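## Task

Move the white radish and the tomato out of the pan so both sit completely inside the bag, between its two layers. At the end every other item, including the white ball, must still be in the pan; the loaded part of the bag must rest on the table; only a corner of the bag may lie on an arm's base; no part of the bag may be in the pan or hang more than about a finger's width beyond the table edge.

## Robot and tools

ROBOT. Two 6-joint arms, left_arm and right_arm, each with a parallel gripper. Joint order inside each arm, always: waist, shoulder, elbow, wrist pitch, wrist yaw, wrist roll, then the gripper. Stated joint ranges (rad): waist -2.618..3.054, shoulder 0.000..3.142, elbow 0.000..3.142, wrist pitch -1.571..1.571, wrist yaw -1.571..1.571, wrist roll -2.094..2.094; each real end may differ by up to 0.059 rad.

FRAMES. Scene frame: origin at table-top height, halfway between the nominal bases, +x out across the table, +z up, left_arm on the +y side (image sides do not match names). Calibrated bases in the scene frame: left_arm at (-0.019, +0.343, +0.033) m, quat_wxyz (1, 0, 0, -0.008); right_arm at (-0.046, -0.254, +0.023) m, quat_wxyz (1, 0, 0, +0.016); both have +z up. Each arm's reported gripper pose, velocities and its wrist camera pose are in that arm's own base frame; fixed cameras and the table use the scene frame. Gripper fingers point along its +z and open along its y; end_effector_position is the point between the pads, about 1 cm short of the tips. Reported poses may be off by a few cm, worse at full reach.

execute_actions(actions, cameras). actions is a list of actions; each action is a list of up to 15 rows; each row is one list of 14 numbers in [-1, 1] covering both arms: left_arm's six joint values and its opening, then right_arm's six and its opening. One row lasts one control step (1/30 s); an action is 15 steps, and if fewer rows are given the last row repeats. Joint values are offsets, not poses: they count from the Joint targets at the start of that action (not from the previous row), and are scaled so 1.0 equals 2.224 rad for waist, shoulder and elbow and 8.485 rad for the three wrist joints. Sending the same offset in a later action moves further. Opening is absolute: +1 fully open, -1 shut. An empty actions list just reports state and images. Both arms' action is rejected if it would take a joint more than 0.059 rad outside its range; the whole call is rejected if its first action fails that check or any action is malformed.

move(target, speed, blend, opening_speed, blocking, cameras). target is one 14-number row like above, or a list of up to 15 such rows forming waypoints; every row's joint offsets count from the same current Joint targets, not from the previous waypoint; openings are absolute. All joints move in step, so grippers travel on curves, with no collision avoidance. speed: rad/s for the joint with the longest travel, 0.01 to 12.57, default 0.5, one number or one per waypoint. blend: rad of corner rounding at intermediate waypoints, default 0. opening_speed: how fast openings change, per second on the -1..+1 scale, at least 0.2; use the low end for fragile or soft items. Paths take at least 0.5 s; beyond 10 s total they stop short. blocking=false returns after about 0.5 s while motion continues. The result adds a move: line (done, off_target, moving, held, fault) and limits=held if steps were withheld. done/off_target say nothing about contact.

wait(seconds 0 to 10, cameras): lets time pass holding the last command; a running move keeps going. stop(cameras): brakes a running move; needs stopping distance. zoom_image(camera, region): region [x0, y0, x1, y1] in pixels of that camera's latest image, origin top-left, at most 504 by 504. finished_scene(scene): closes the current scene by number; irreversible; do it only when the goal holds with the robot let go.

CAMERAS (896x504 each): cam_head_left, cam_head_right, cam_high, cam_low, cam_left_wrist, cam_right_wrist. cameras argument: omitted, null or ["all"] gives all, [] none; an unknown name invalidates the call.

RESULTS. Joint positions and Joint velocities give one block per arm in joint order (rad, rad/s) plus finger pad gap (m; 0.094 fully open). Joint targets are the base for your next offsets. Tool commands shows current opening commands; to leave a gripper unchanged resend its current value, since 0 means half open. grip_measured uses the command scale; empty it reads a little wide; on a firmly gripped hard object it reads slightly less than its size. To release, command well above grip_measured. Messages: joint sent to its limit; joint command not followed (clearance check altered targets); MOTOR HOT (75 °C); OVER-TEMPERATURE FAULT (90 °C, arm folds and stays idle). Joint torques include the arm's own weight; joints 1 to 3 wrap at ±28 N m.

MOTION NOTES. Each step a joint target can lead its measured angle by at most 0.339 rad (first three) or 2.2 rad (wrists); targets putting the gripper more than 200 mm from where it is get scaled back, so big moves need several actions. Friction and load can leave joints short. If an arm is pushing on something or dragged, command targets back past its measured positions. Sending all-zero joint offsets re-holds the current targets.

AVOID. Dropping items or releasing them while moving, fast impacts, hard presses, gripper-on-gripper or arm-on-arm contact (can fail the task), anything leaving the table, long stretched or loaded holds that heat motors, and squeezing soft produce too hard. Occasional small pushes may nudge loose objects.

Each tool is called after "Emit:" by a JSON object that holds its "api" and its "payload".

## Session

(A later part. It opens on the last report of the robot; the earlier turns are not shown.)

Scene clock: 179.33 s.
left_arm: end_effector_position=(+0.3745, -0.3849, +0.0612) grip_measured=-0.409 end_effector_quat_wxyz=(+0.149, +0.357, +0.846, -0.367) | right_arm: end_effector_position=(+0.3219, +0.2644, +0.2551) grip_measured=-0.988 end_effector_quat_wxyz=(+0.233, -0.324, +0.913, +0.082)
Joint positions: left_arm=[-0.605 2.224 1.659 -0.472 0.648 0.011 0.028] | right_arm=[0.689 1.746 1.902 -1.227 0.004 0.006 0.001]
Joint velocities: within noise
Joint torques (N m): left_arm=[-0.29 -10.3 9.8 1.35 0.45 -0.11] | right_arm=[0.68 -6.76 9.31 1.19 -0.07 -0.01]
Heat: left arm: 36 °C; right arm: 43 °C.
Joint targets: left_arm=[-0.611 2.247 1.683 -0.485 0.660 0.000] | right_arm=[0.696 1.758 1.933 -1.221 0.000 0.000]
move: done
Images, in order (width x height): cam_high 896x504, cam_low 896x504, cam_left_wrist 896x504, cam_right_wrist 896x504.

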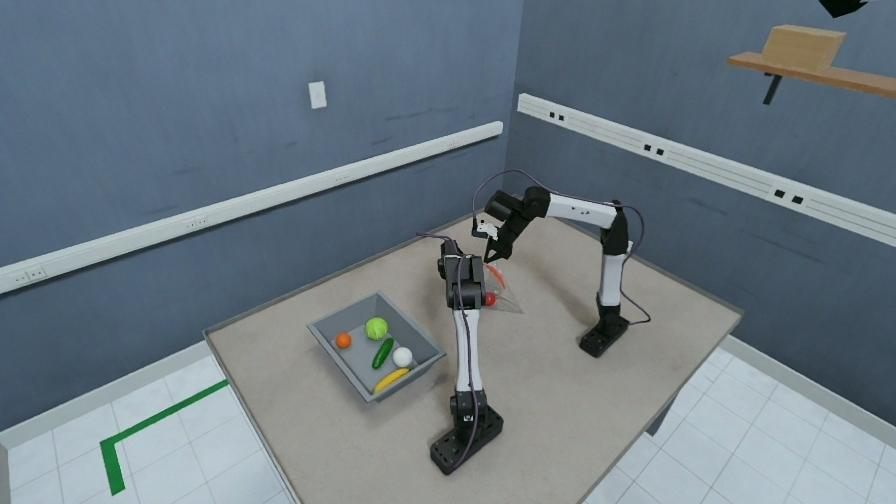

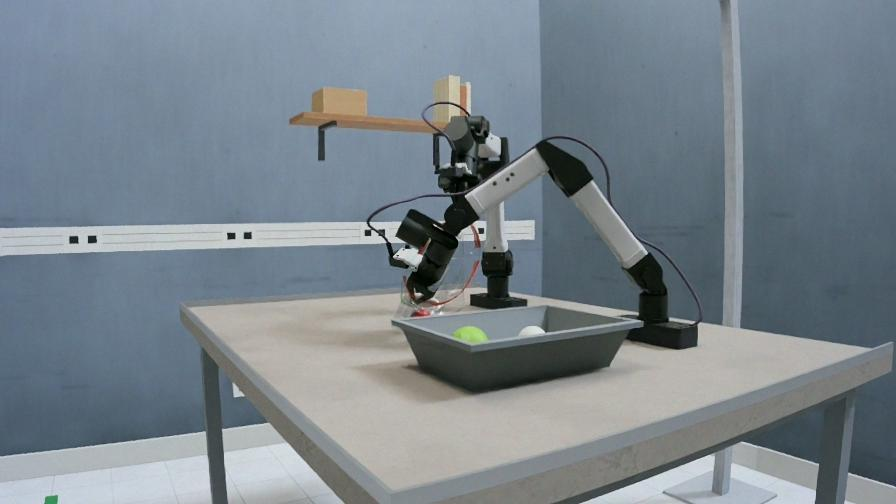

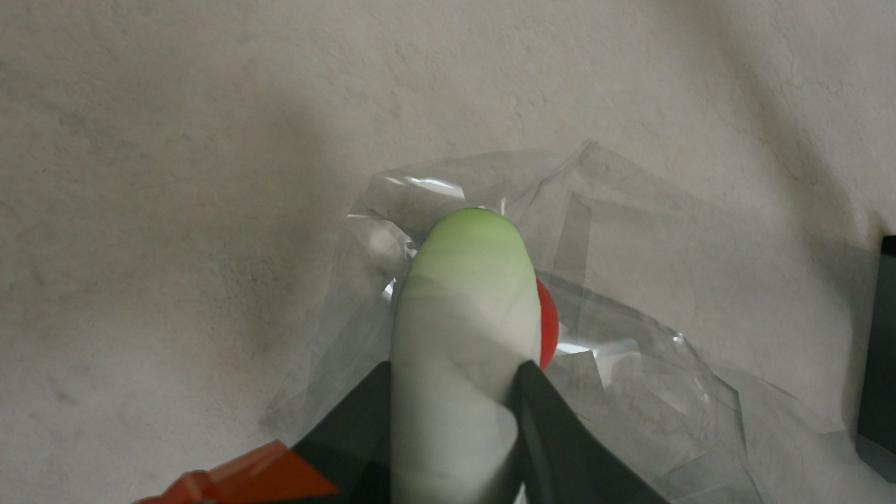

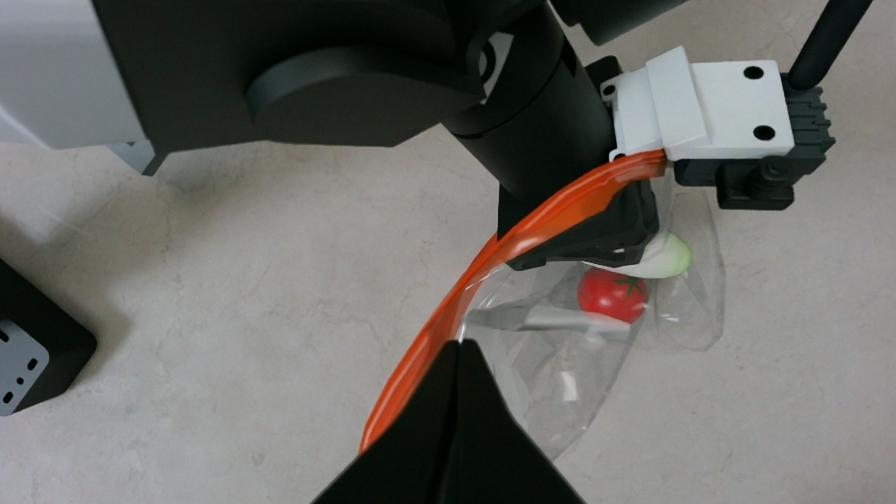

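Emit:
{"api": "move", "payload": {"target": [[-0.003,0.018,0.006,0,0,0,-0.75,0,0,0,0,0,0,-1]], "speed": 0.08, "cameras": ["cam_left_wrist","cam_low","cam_right_wrist","cam_high"]}}

Emit:
{"api": "zoom_image", "payload": {"camera": "cam_low", "region": [380, 240, 480, 340]}}

Emit:
{"api": "zoom_image", "payload": {"camera": "cam_right_wrist", "region": [420, 120, 780, 480]}}

Scene clock: 180.43 s.
left_arm: end_effector_position=(+0.3728, -0.3884, +0.0467) grip_measured=-0.409 end_effector_quat_wxyz=(+0.137, +0.358, +0.849, -0.365) | right_arm: end_effector_position=(+0.3218, +0.2643, +0.2550) grip_measured=-0.988 end_effector_quat_wxyz=(+0.233, -0.324, +0.913, +0.082)
Joint positions: left_arm=[-0.612 2.262 1.674 -0.473 0.649 0.011 0.028] | right_arm=[0.689 1.746 1.902 -1.227 0.004 0.006 0.001]
Joint velocities: within noise
Joint torques (N m): left_arm=[-0.27 -10.37 9.76 1.31 0.44 -0.11] | right_arm=[0.66 -6.76 9.29 1.2 -0.07 -0.01]
Heat: left arm: 37 °C; right arm: 43 °C.
Joint targets: left_arm=[-0.618 2.287 1.696 -0.485 0.660 0.000] | right_arm=[0.696 1.758 1.933 -1.221 0.000 0.000]
move: done
Images, in order (width x height): cam_high 896x504, cam_low 896x504, cam_left_wrist 896x504, cam_right_wrist 896x504.

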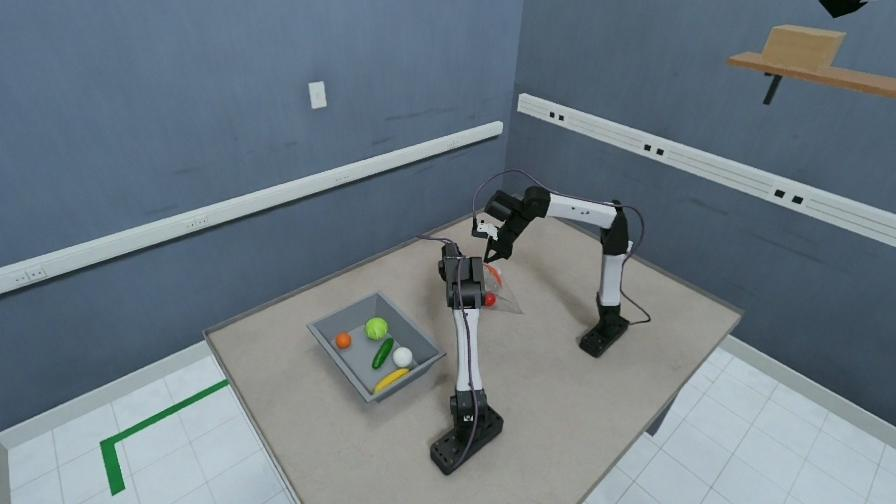

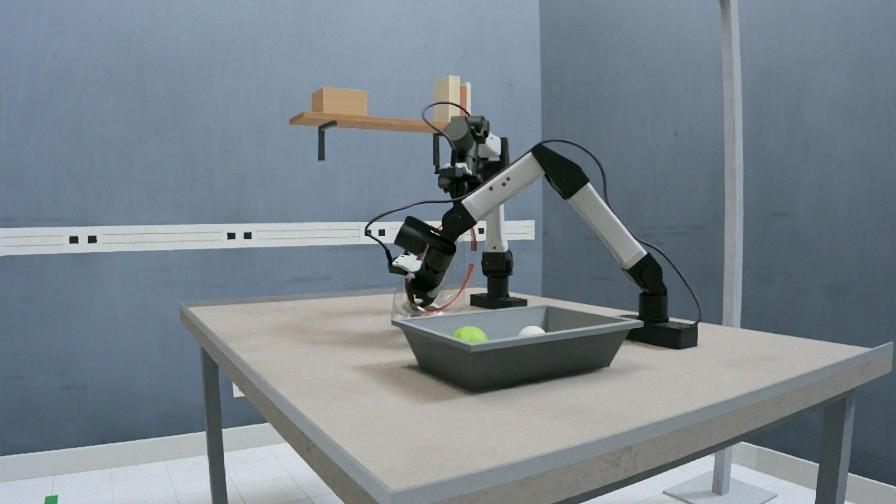

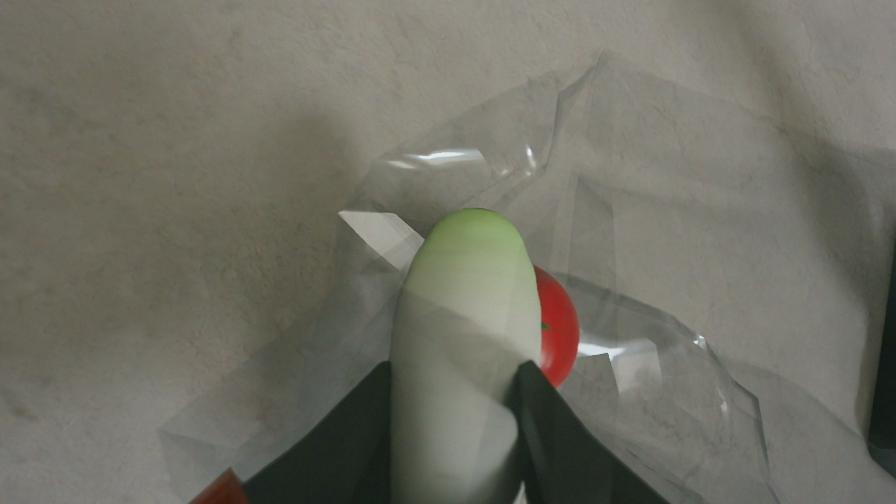

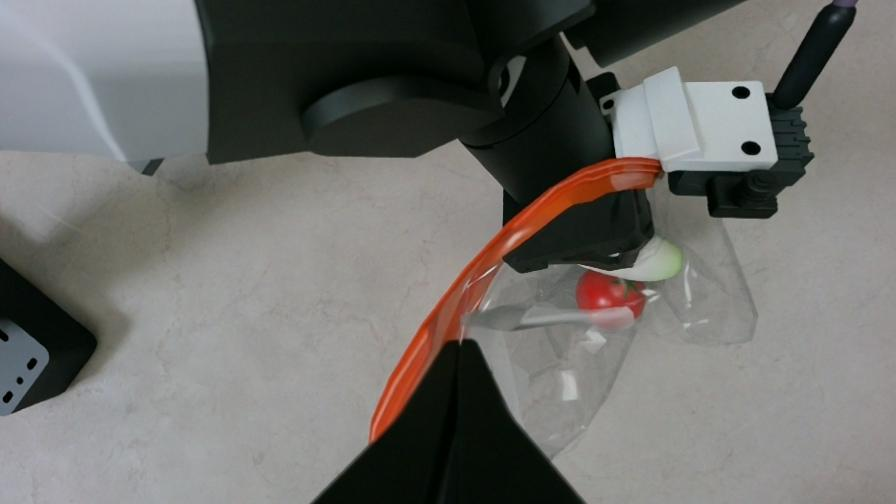

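Scaled by 5.040 from the camera's 896x504 image, which has a finer 1280x720 frame.

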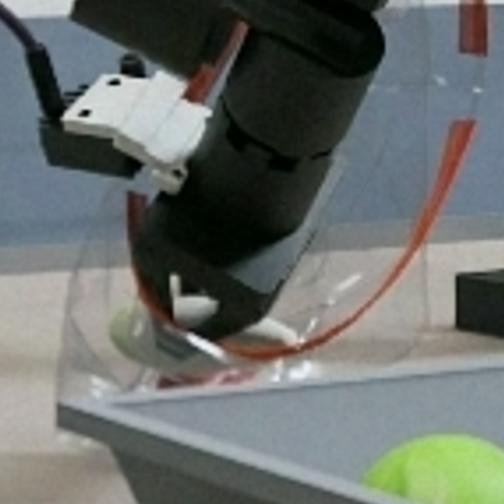

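Scaled by 1.400 from the camera's 896x504 image, which has a finer 1280x720 frame.

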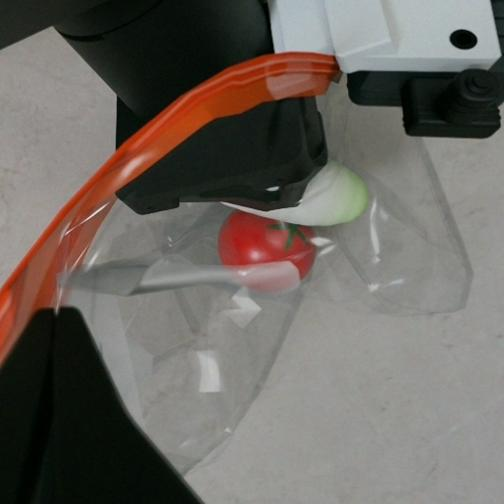

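Emit:
{"api": "move", "payload": {"target": [[0,0,0,0,0,0,0.0,0,0,0,0,0,0,-1]], "opening_speed": 0.25, "cameras": ["cam_left_wrist","cam_low","cam_right_wrist"]}}

Emit:
{"api": "zoom_image", "payload": {"camera": "cam_low", "region": [380, 240, 480, 340]}}

Scene clock: 183.87 s.
left_arm: end_effector_position=(+0.3728, -0.3884, +0.0467) grip_measured=-0.002 end_effector_quat_wxyz=(+0.137, +0.358, +0.849, -0.365) | right_arm: end_effector_position=(+0.3218, +0.2643, +0.2550) grip_measured=-0.988 end_effector_quat_wxyz=(+0.233, -0.324, +0.913, +0.082)
Joint positions: left_arm=[-0.612 2.262 1.674 -0.473 0.649 0.011 0.047] | right_arm=[0.689 1.746 1.902 -1.227 0.004 0.006 0.001]
Joint velocities: within noise
Joint torques (N m): left_arm=[-0.29 -10.39 9.73 1.3 0.44 -0.11] | right_arm=[0.68 -6.75 9.31 1.2 -0.07 -0.01]
Heat: left arm: 37 °C; right arm: 42 °C.
Joint targets: left_arm=[-0.618 2.287 1.696 -0.485 0.660 0.000] | right_arm=[0.696 1.758 1.933 -1.221 0.000 0.000]
move: done
Images, in order (width x height): cam_low 896x504, cam_left_wrist 896x504, cam_right_wrist 896x504.

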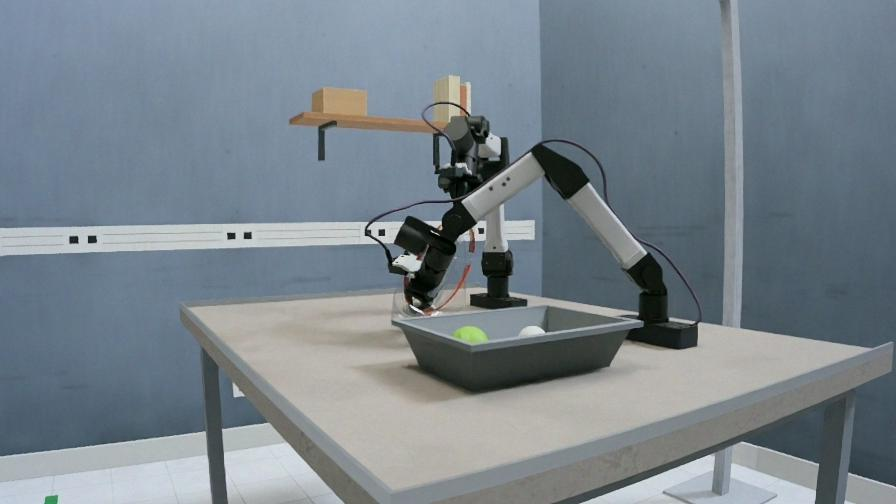

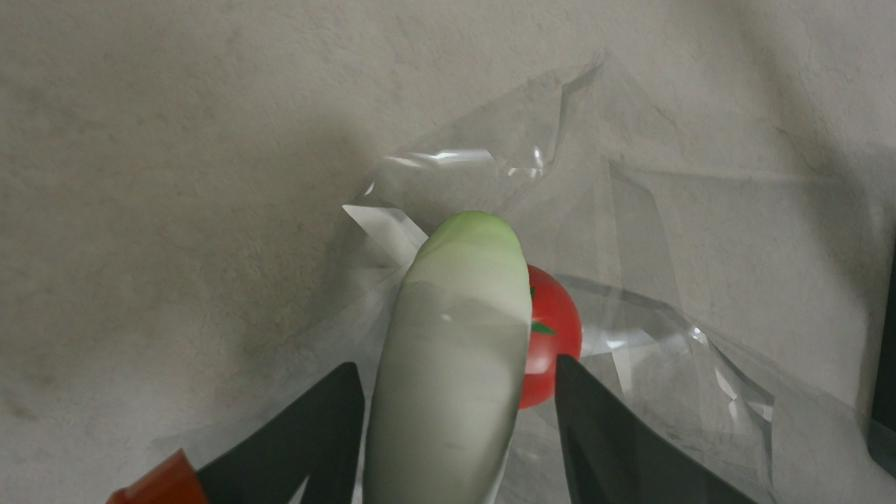

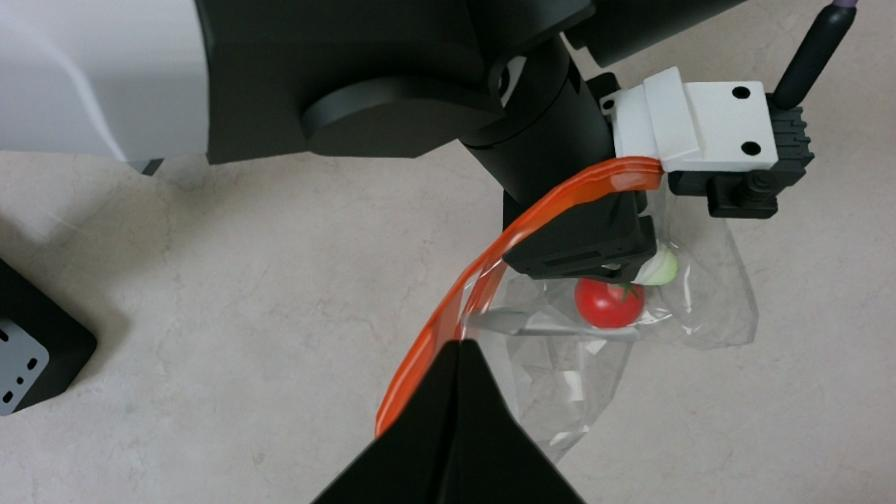

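Scaled by 5.040 from the camera's 896x504 image, which has a finer 1280x720 frame.

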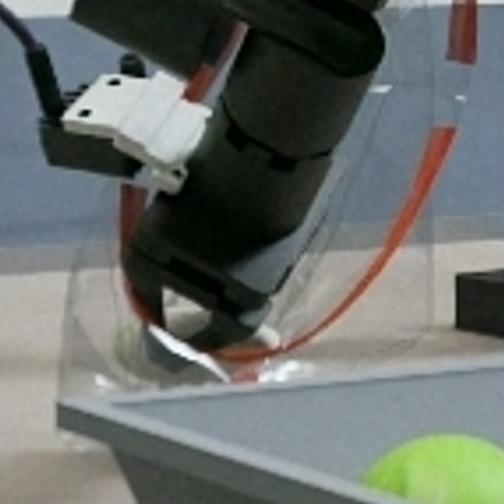

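Emit:
{"api": "move", "payload": {"target": [[0.0135,-0.0769,-0.0351,0.0027,0,0,0.0,0,0,0,0,0,0,-1],[0.07,-0.166,-0.119,0,0,0,0.0,0,0,0,0,0,0,-1]], "speed": 0.12}}

Emit:
{"api": "zoom_image", "payload": {"camera": "cam_low", "region": [360, 180, 530, 350]}}

Emit:
{"api": "zoom_image", "payload": {"camera": "cam_head_left", "region": [340, 210, 500, 350]}}

Scene clock: 187.70 s.
left_arm: end_effector_position=(+0.3812, -0.3084, +0.1181) grip_measured=-0.002 end_effector_quat_wxyz=(+0.202, +0.305, +0.858, -0.360) | right_arm: end_effector_position=(+0.3218, +0.2643, +0.2550) grip_measured=-0.988 end_effector_quat_wxyz=(+0.233, -0.324, +0.913, +0.082)
Joint positions: left_arm=[-0.467 1.949 1.445 -0.472 0.649 0.011 0.047] | right_arm=[0.689 1.746 1.902 -1.227 0.004 0.006 0.001]
Joint velocities: within noise
Joint torques (N m): left_arm=[0.54 -12.64 6.5 1.43 0.42 -0.12] | right_arm=[0.66 -6.75 9.29 1.2 -0.07 -0.01]
Heat: left arm: 38 °C; right arm: 42 °C.
Joint targets: left_arm=[-0.462 1.918 1.432 -0.486 0.660 0.000] | right_arm=[0.696 1.758 1.933 -1.221 0.000 0.000]
move: done

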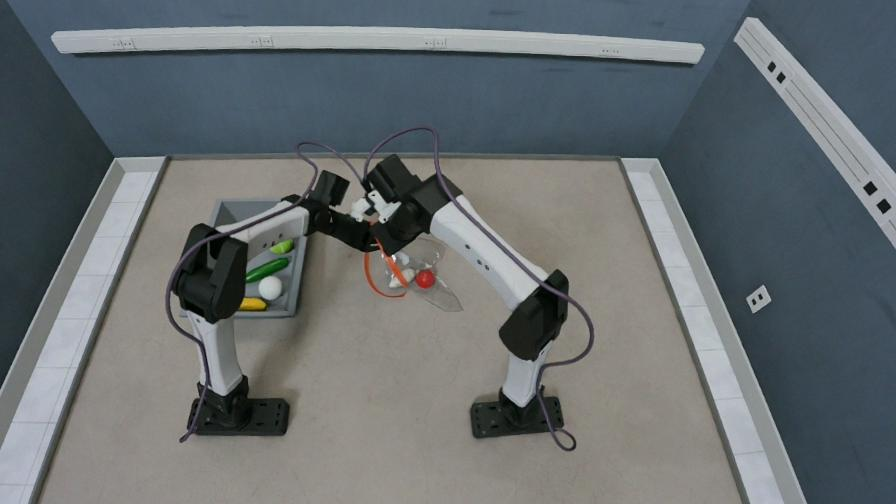

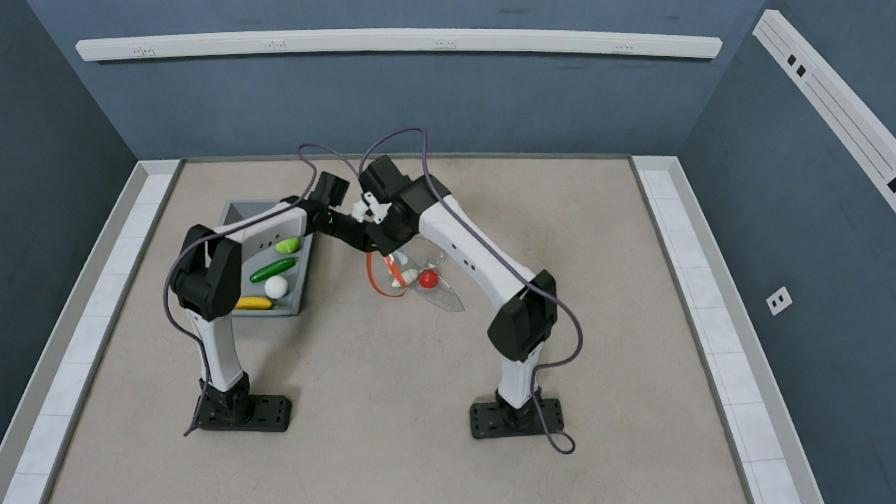

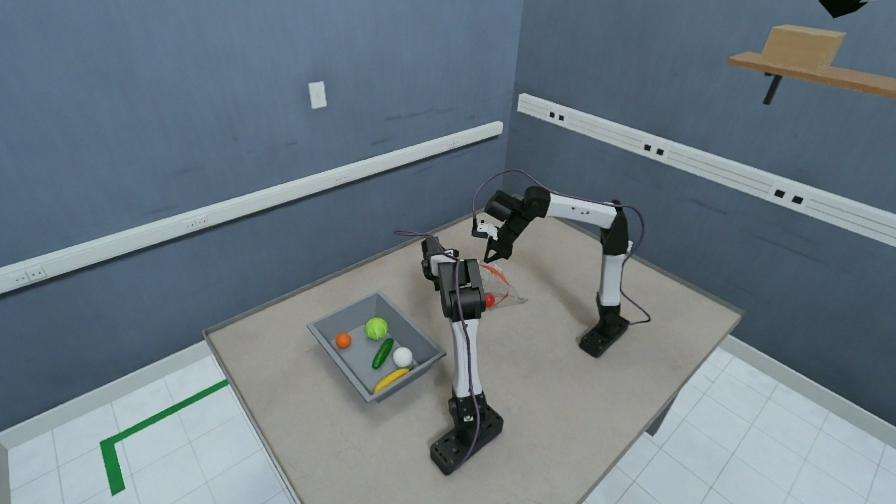

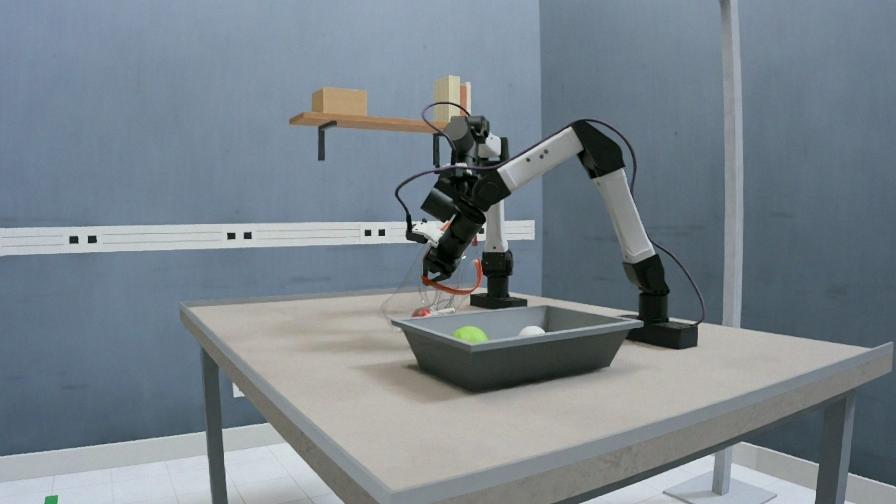

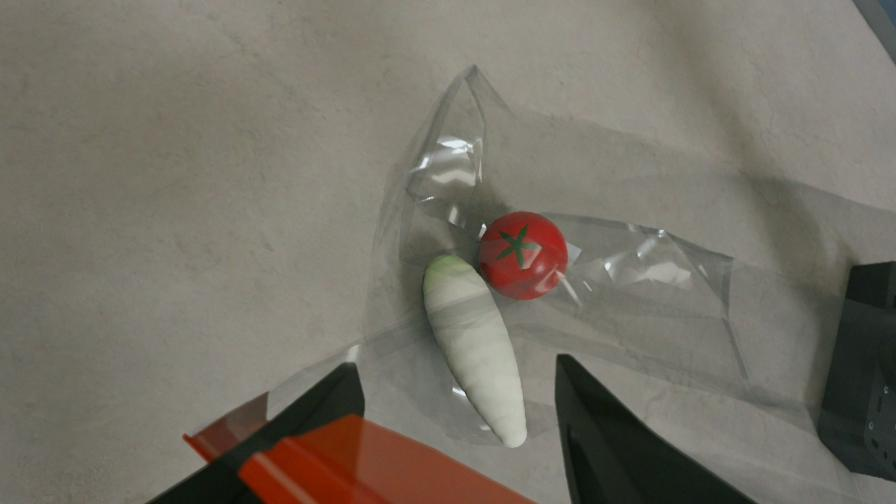

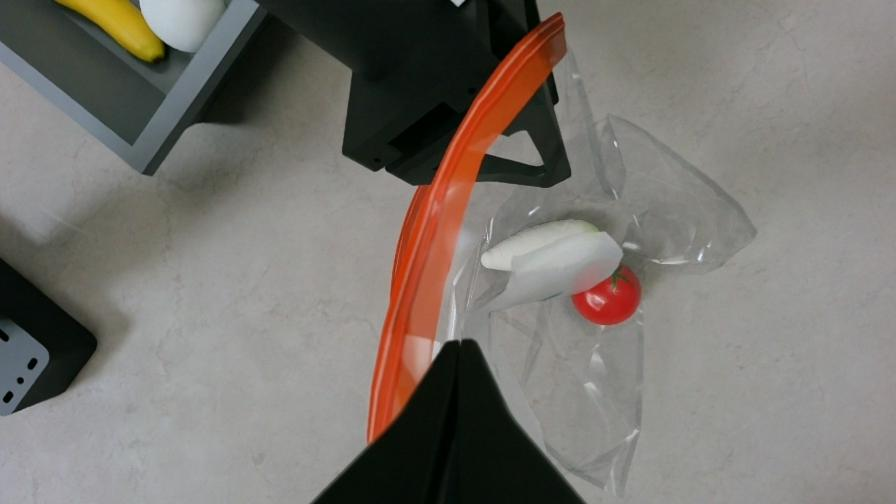

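Scaled by 2.965 from the camera's 896x504 image, which has a finer 1280x720 frame.

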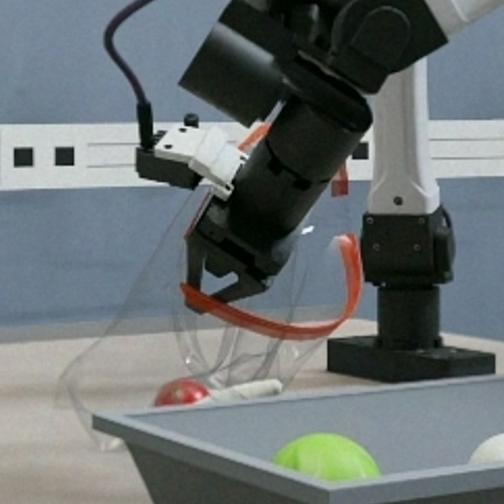

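Scaled by 3.150 from the camera's 896x504 image, which has a finer 1280x720 frame.

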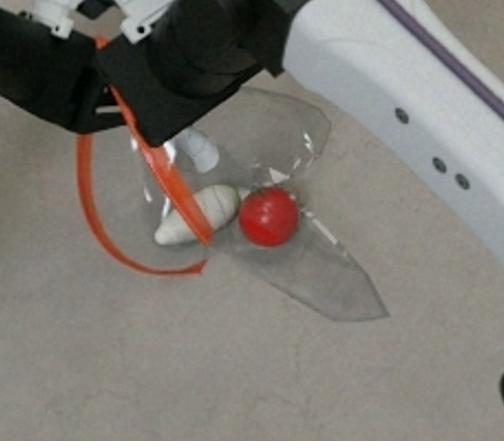

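Emit:
{"api": "move", "payload": {"target": [[0.0944,-0.1385,-0.09,-0.0136,0,0,0.0,0,0,0,0,0,0,-1],[0.3,-0.1385,-0.05,-0.0136,-0.0778,0,0.0,0,0,0,0,0,0,-1]], "speed": [0.15,0.5]}}

Emit:
{"api": "zoom_image", "payload": {"camera": "cam_low", "region": [360, 180, 530, 350]}}

Emit:
{"api": "zoom_image", "payload": {"camera": "cam_high", "region": [400, 200, 560, 350]}}

Emit:
{"api": "zoom_image", "payload": {"camera": "cam_head_left", "region": [340, 210, 500, 350]}}

Scene clock: 192.47 s.
left_arm: end_effector_position=(+0.4273, +0.0859, +0.1569) grip_measured=-0.002 end_effector_quat_wxyz=(+0.317, -0.089, +0.944, +0.026) | right_arm: end_effector_position=(+0.3218, +0.2643, +0.2550) grip_measured=-0.988 end_effector_quat_wxyz=(+0.233, -0.324, +0.913, +0.082)
Joint positions: left_arm=[0.205 1.633 1.297 -0.587 0.017 0.011 0.047] | right_arm=[0.689 1.746 1.902 -1.227 0.004 0.006 0.001]
Joint velocities: within noise
Joint torques (N m): left_arm=[0.2 -9.51 10.41 1.61 -0.12 -0.15] | right_arm=[0.66 -6.76 9.29 1.21 -0.07 -0.02]
Heat: left arm: 39 °C; right arm: 42 °C.
Joint targets: left_arm=[0.205 1.610 1.320 -0.601 0.000 0.000] | right_arm=[0.696 1.758 1.933 -1.221 0.000 0.000]
move: done

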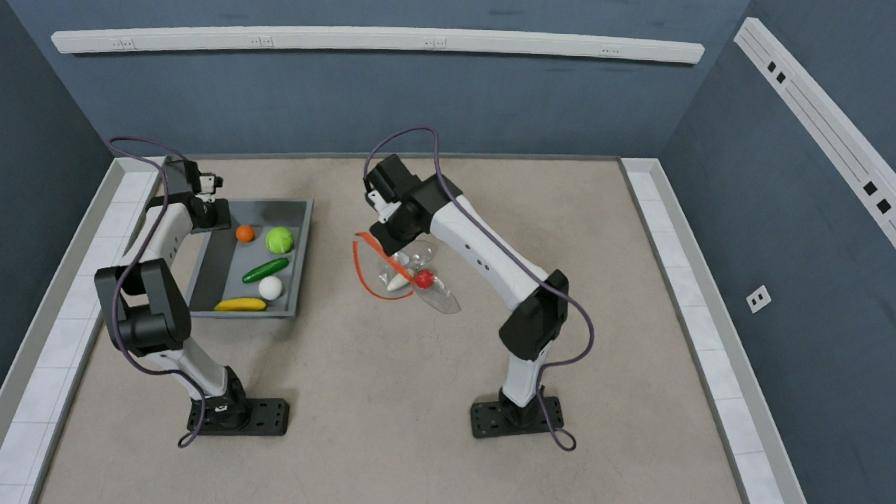

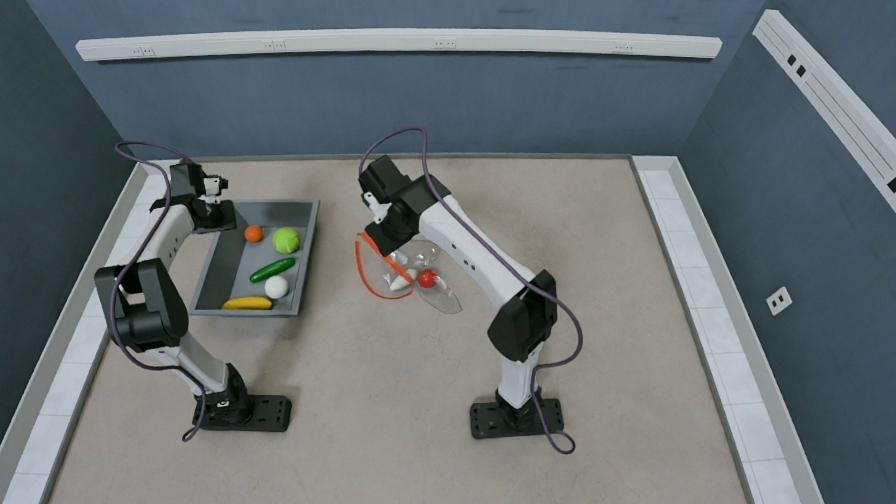

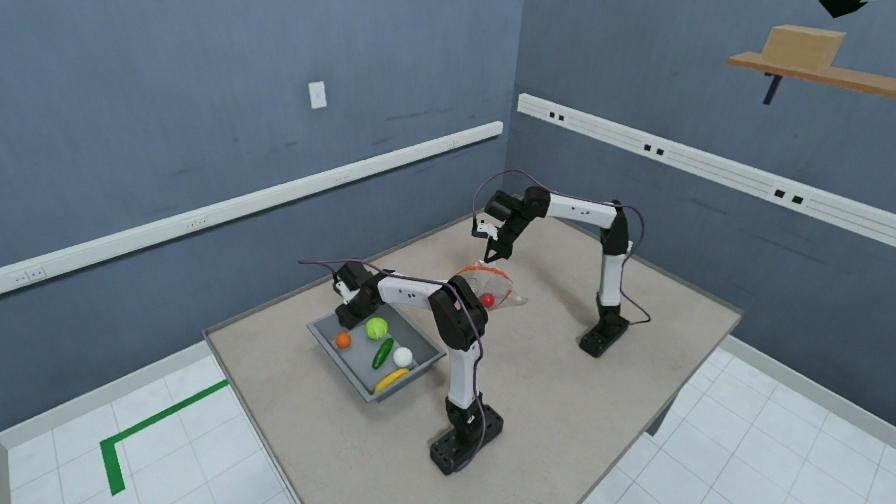

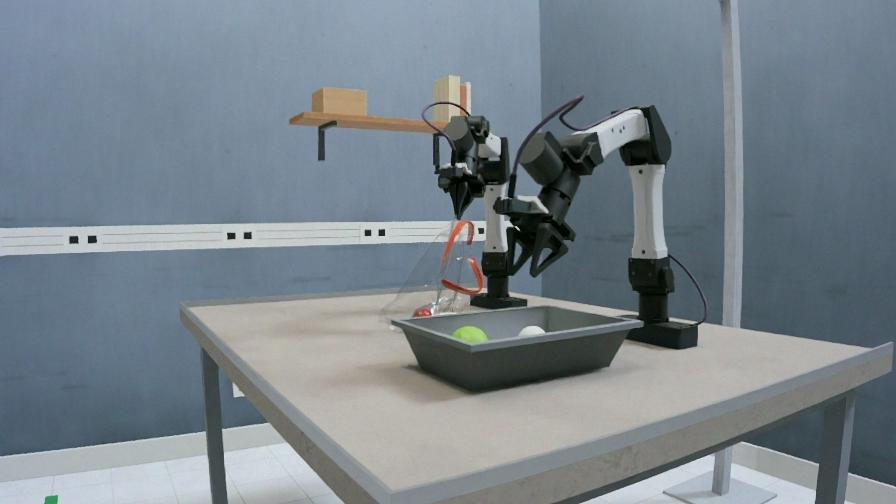

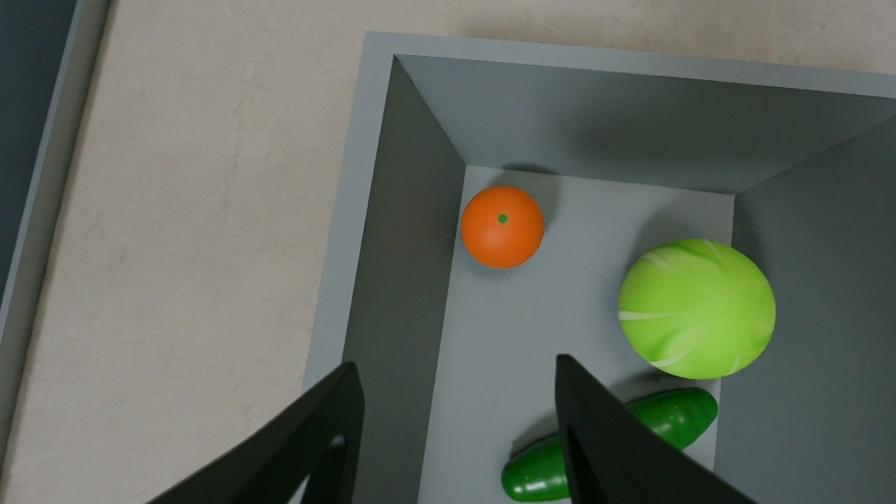

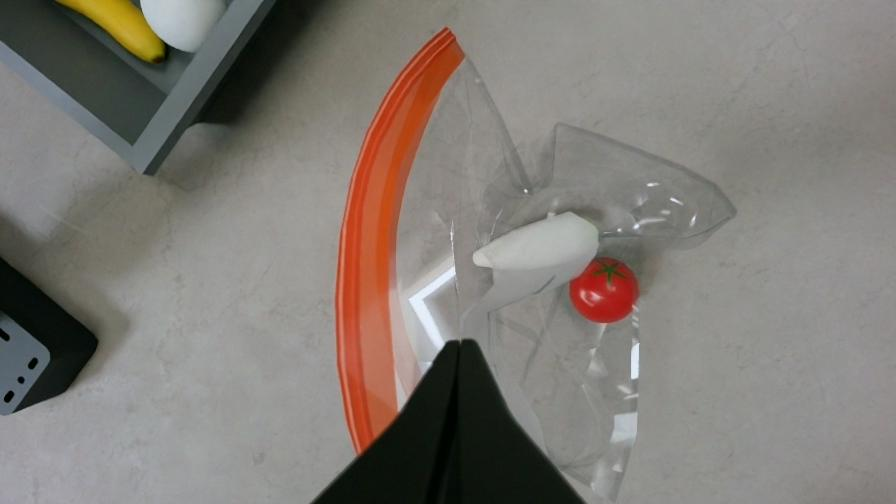

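Scaled by 2.965 from the camera's 896x504 image, which has a finer 1280x720 frame.

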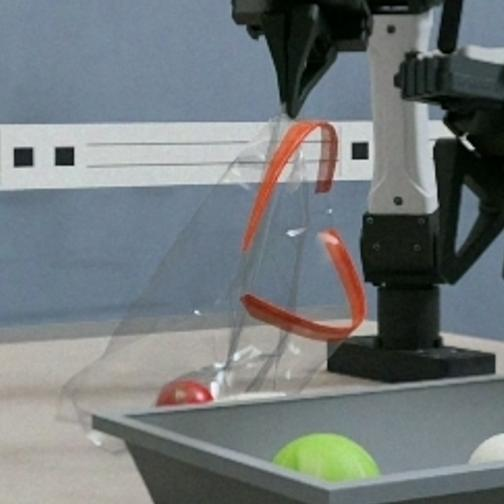

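Scaled by 3.150 from the camera's 896x504 image, which has a finer 1280x720 frame.

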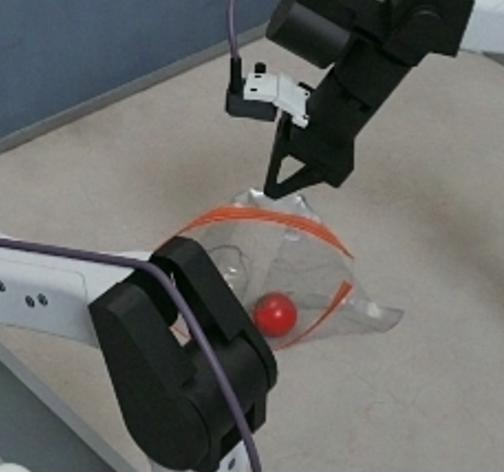

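Scaled by 3.150 from the camera's 896x504 image, which has a finer 1280x720 frame.

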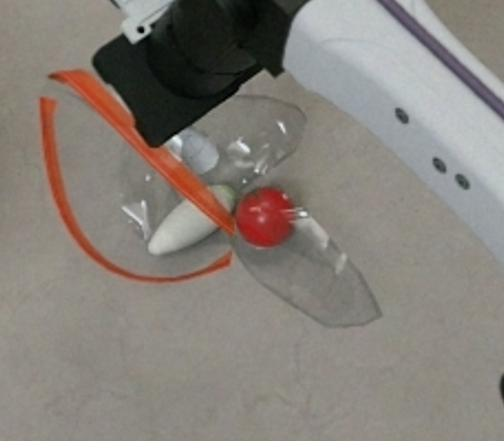

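Emit:
{"api": "move", "payload": {"target": [[0,0,0,0,0,0,0.0,0.0405,-0.0193,-0.2217,0.0506,0,0,-1],[0,0,0,0,0,0,0.0,0.0719,0.0683,-0.3813,0.1078,0,0,-1]], "speed": 0.15}}

Emit:
{"api": "zoom_image", "payload": {"camera": "cam_head_left", "region": [320, 210, 500, 360]}}

Emit:
{"api": "zoom_image", "payload": {"camera": "cam_low", "region": [360, 180, 530, 350]}}

Scene clock: 200.37 s.
left_arm: end_effector_position=(+0.4273, +0.0861, +0.1568) grip_measured=-0.002 end_effector_quat_wxyz=(+0.317, -0.089, +0.944, +0.027) | right_arm: end_effector_position=(+0.2789, +0.3158, +0.0050) grip_measured=-0.988 end_effector_quat_wxyz=(+0.199, -0.399, +0.891, +0.088)
Joint positions: left_arm=[0.205 1.633 1.297 -0.587 0.015 0.011 0.047] | right_arm=[0.849 1.897 1.087 -0.323 0.004 0.006 0.001]
Joint velocities: within noise
Joint torques (N m): left_arm=[0.17 -9.52 10.43 1.61 -0.13 -0.15] | right_arm=[0.69 -7.49 5.63 1.18 -0.07 -0.01]
Heat: left arm: 38 °C; right arm: 41 °C.
Joint targets: left_arm=[0.205 1.610 1.320 -0.601 0.000 0.000] | right_arm=[0.856 1.910 1.084 -0.306 0.000 0.000]
move: done

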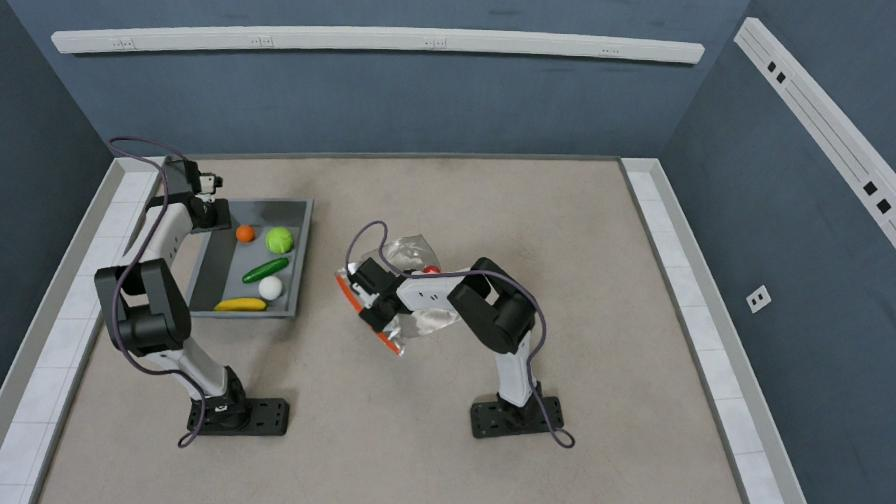

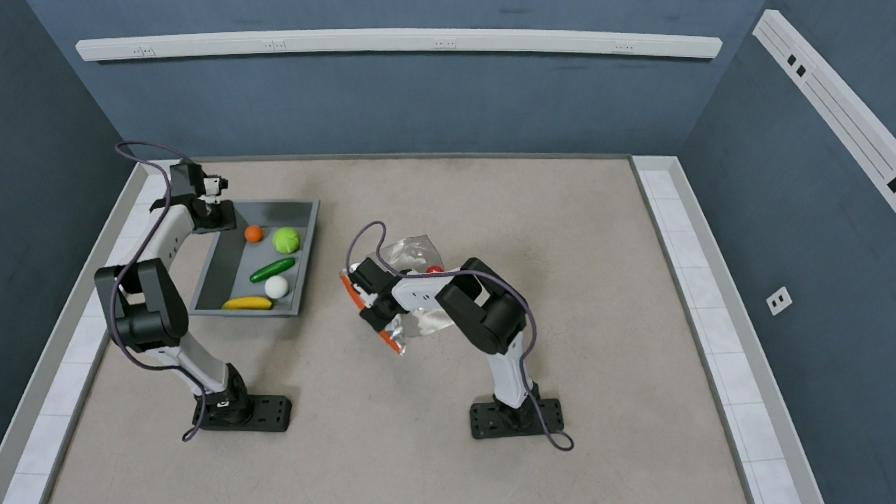

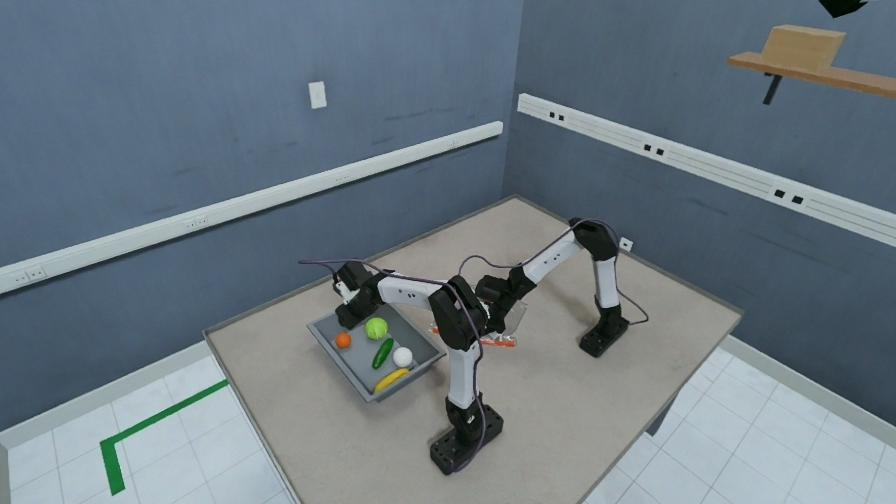

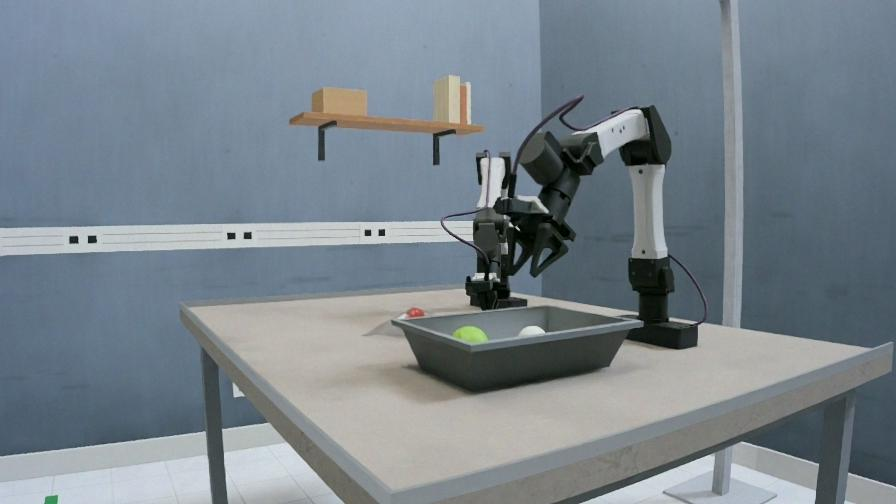

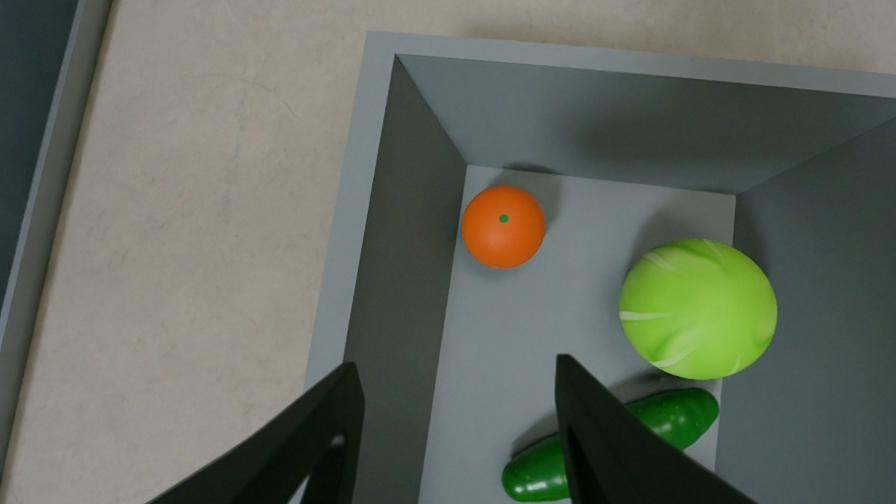

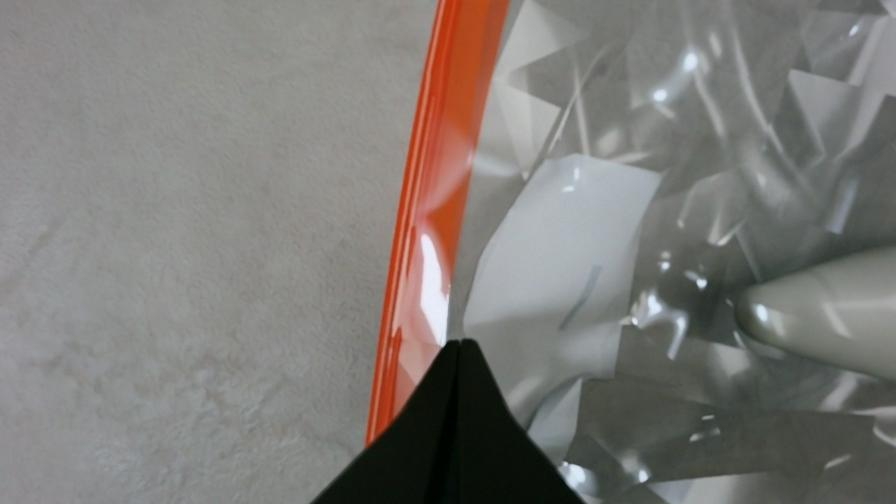

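Scaled by 2.800 from the camera's 896x504 image, which has a finer 1280x720 frame.

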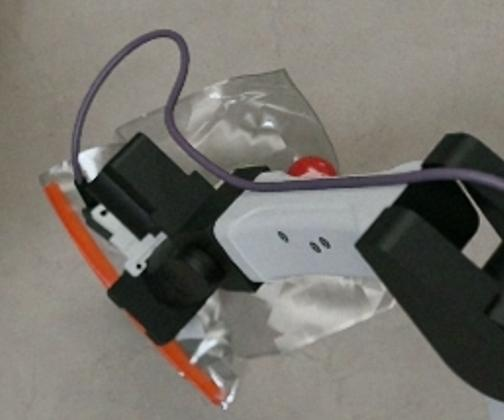

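Scaled by 2.965 from the camera's 896x504 image, which has a finer 1280x720 frame.

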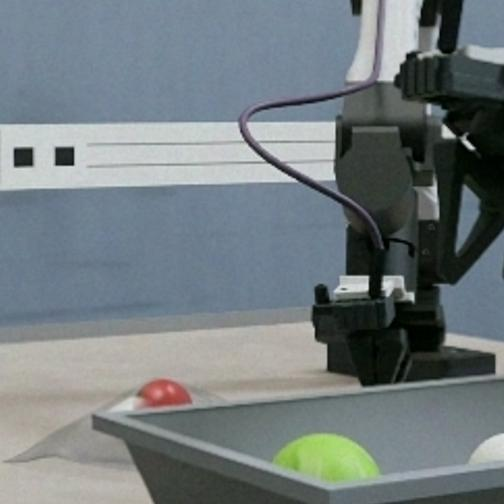

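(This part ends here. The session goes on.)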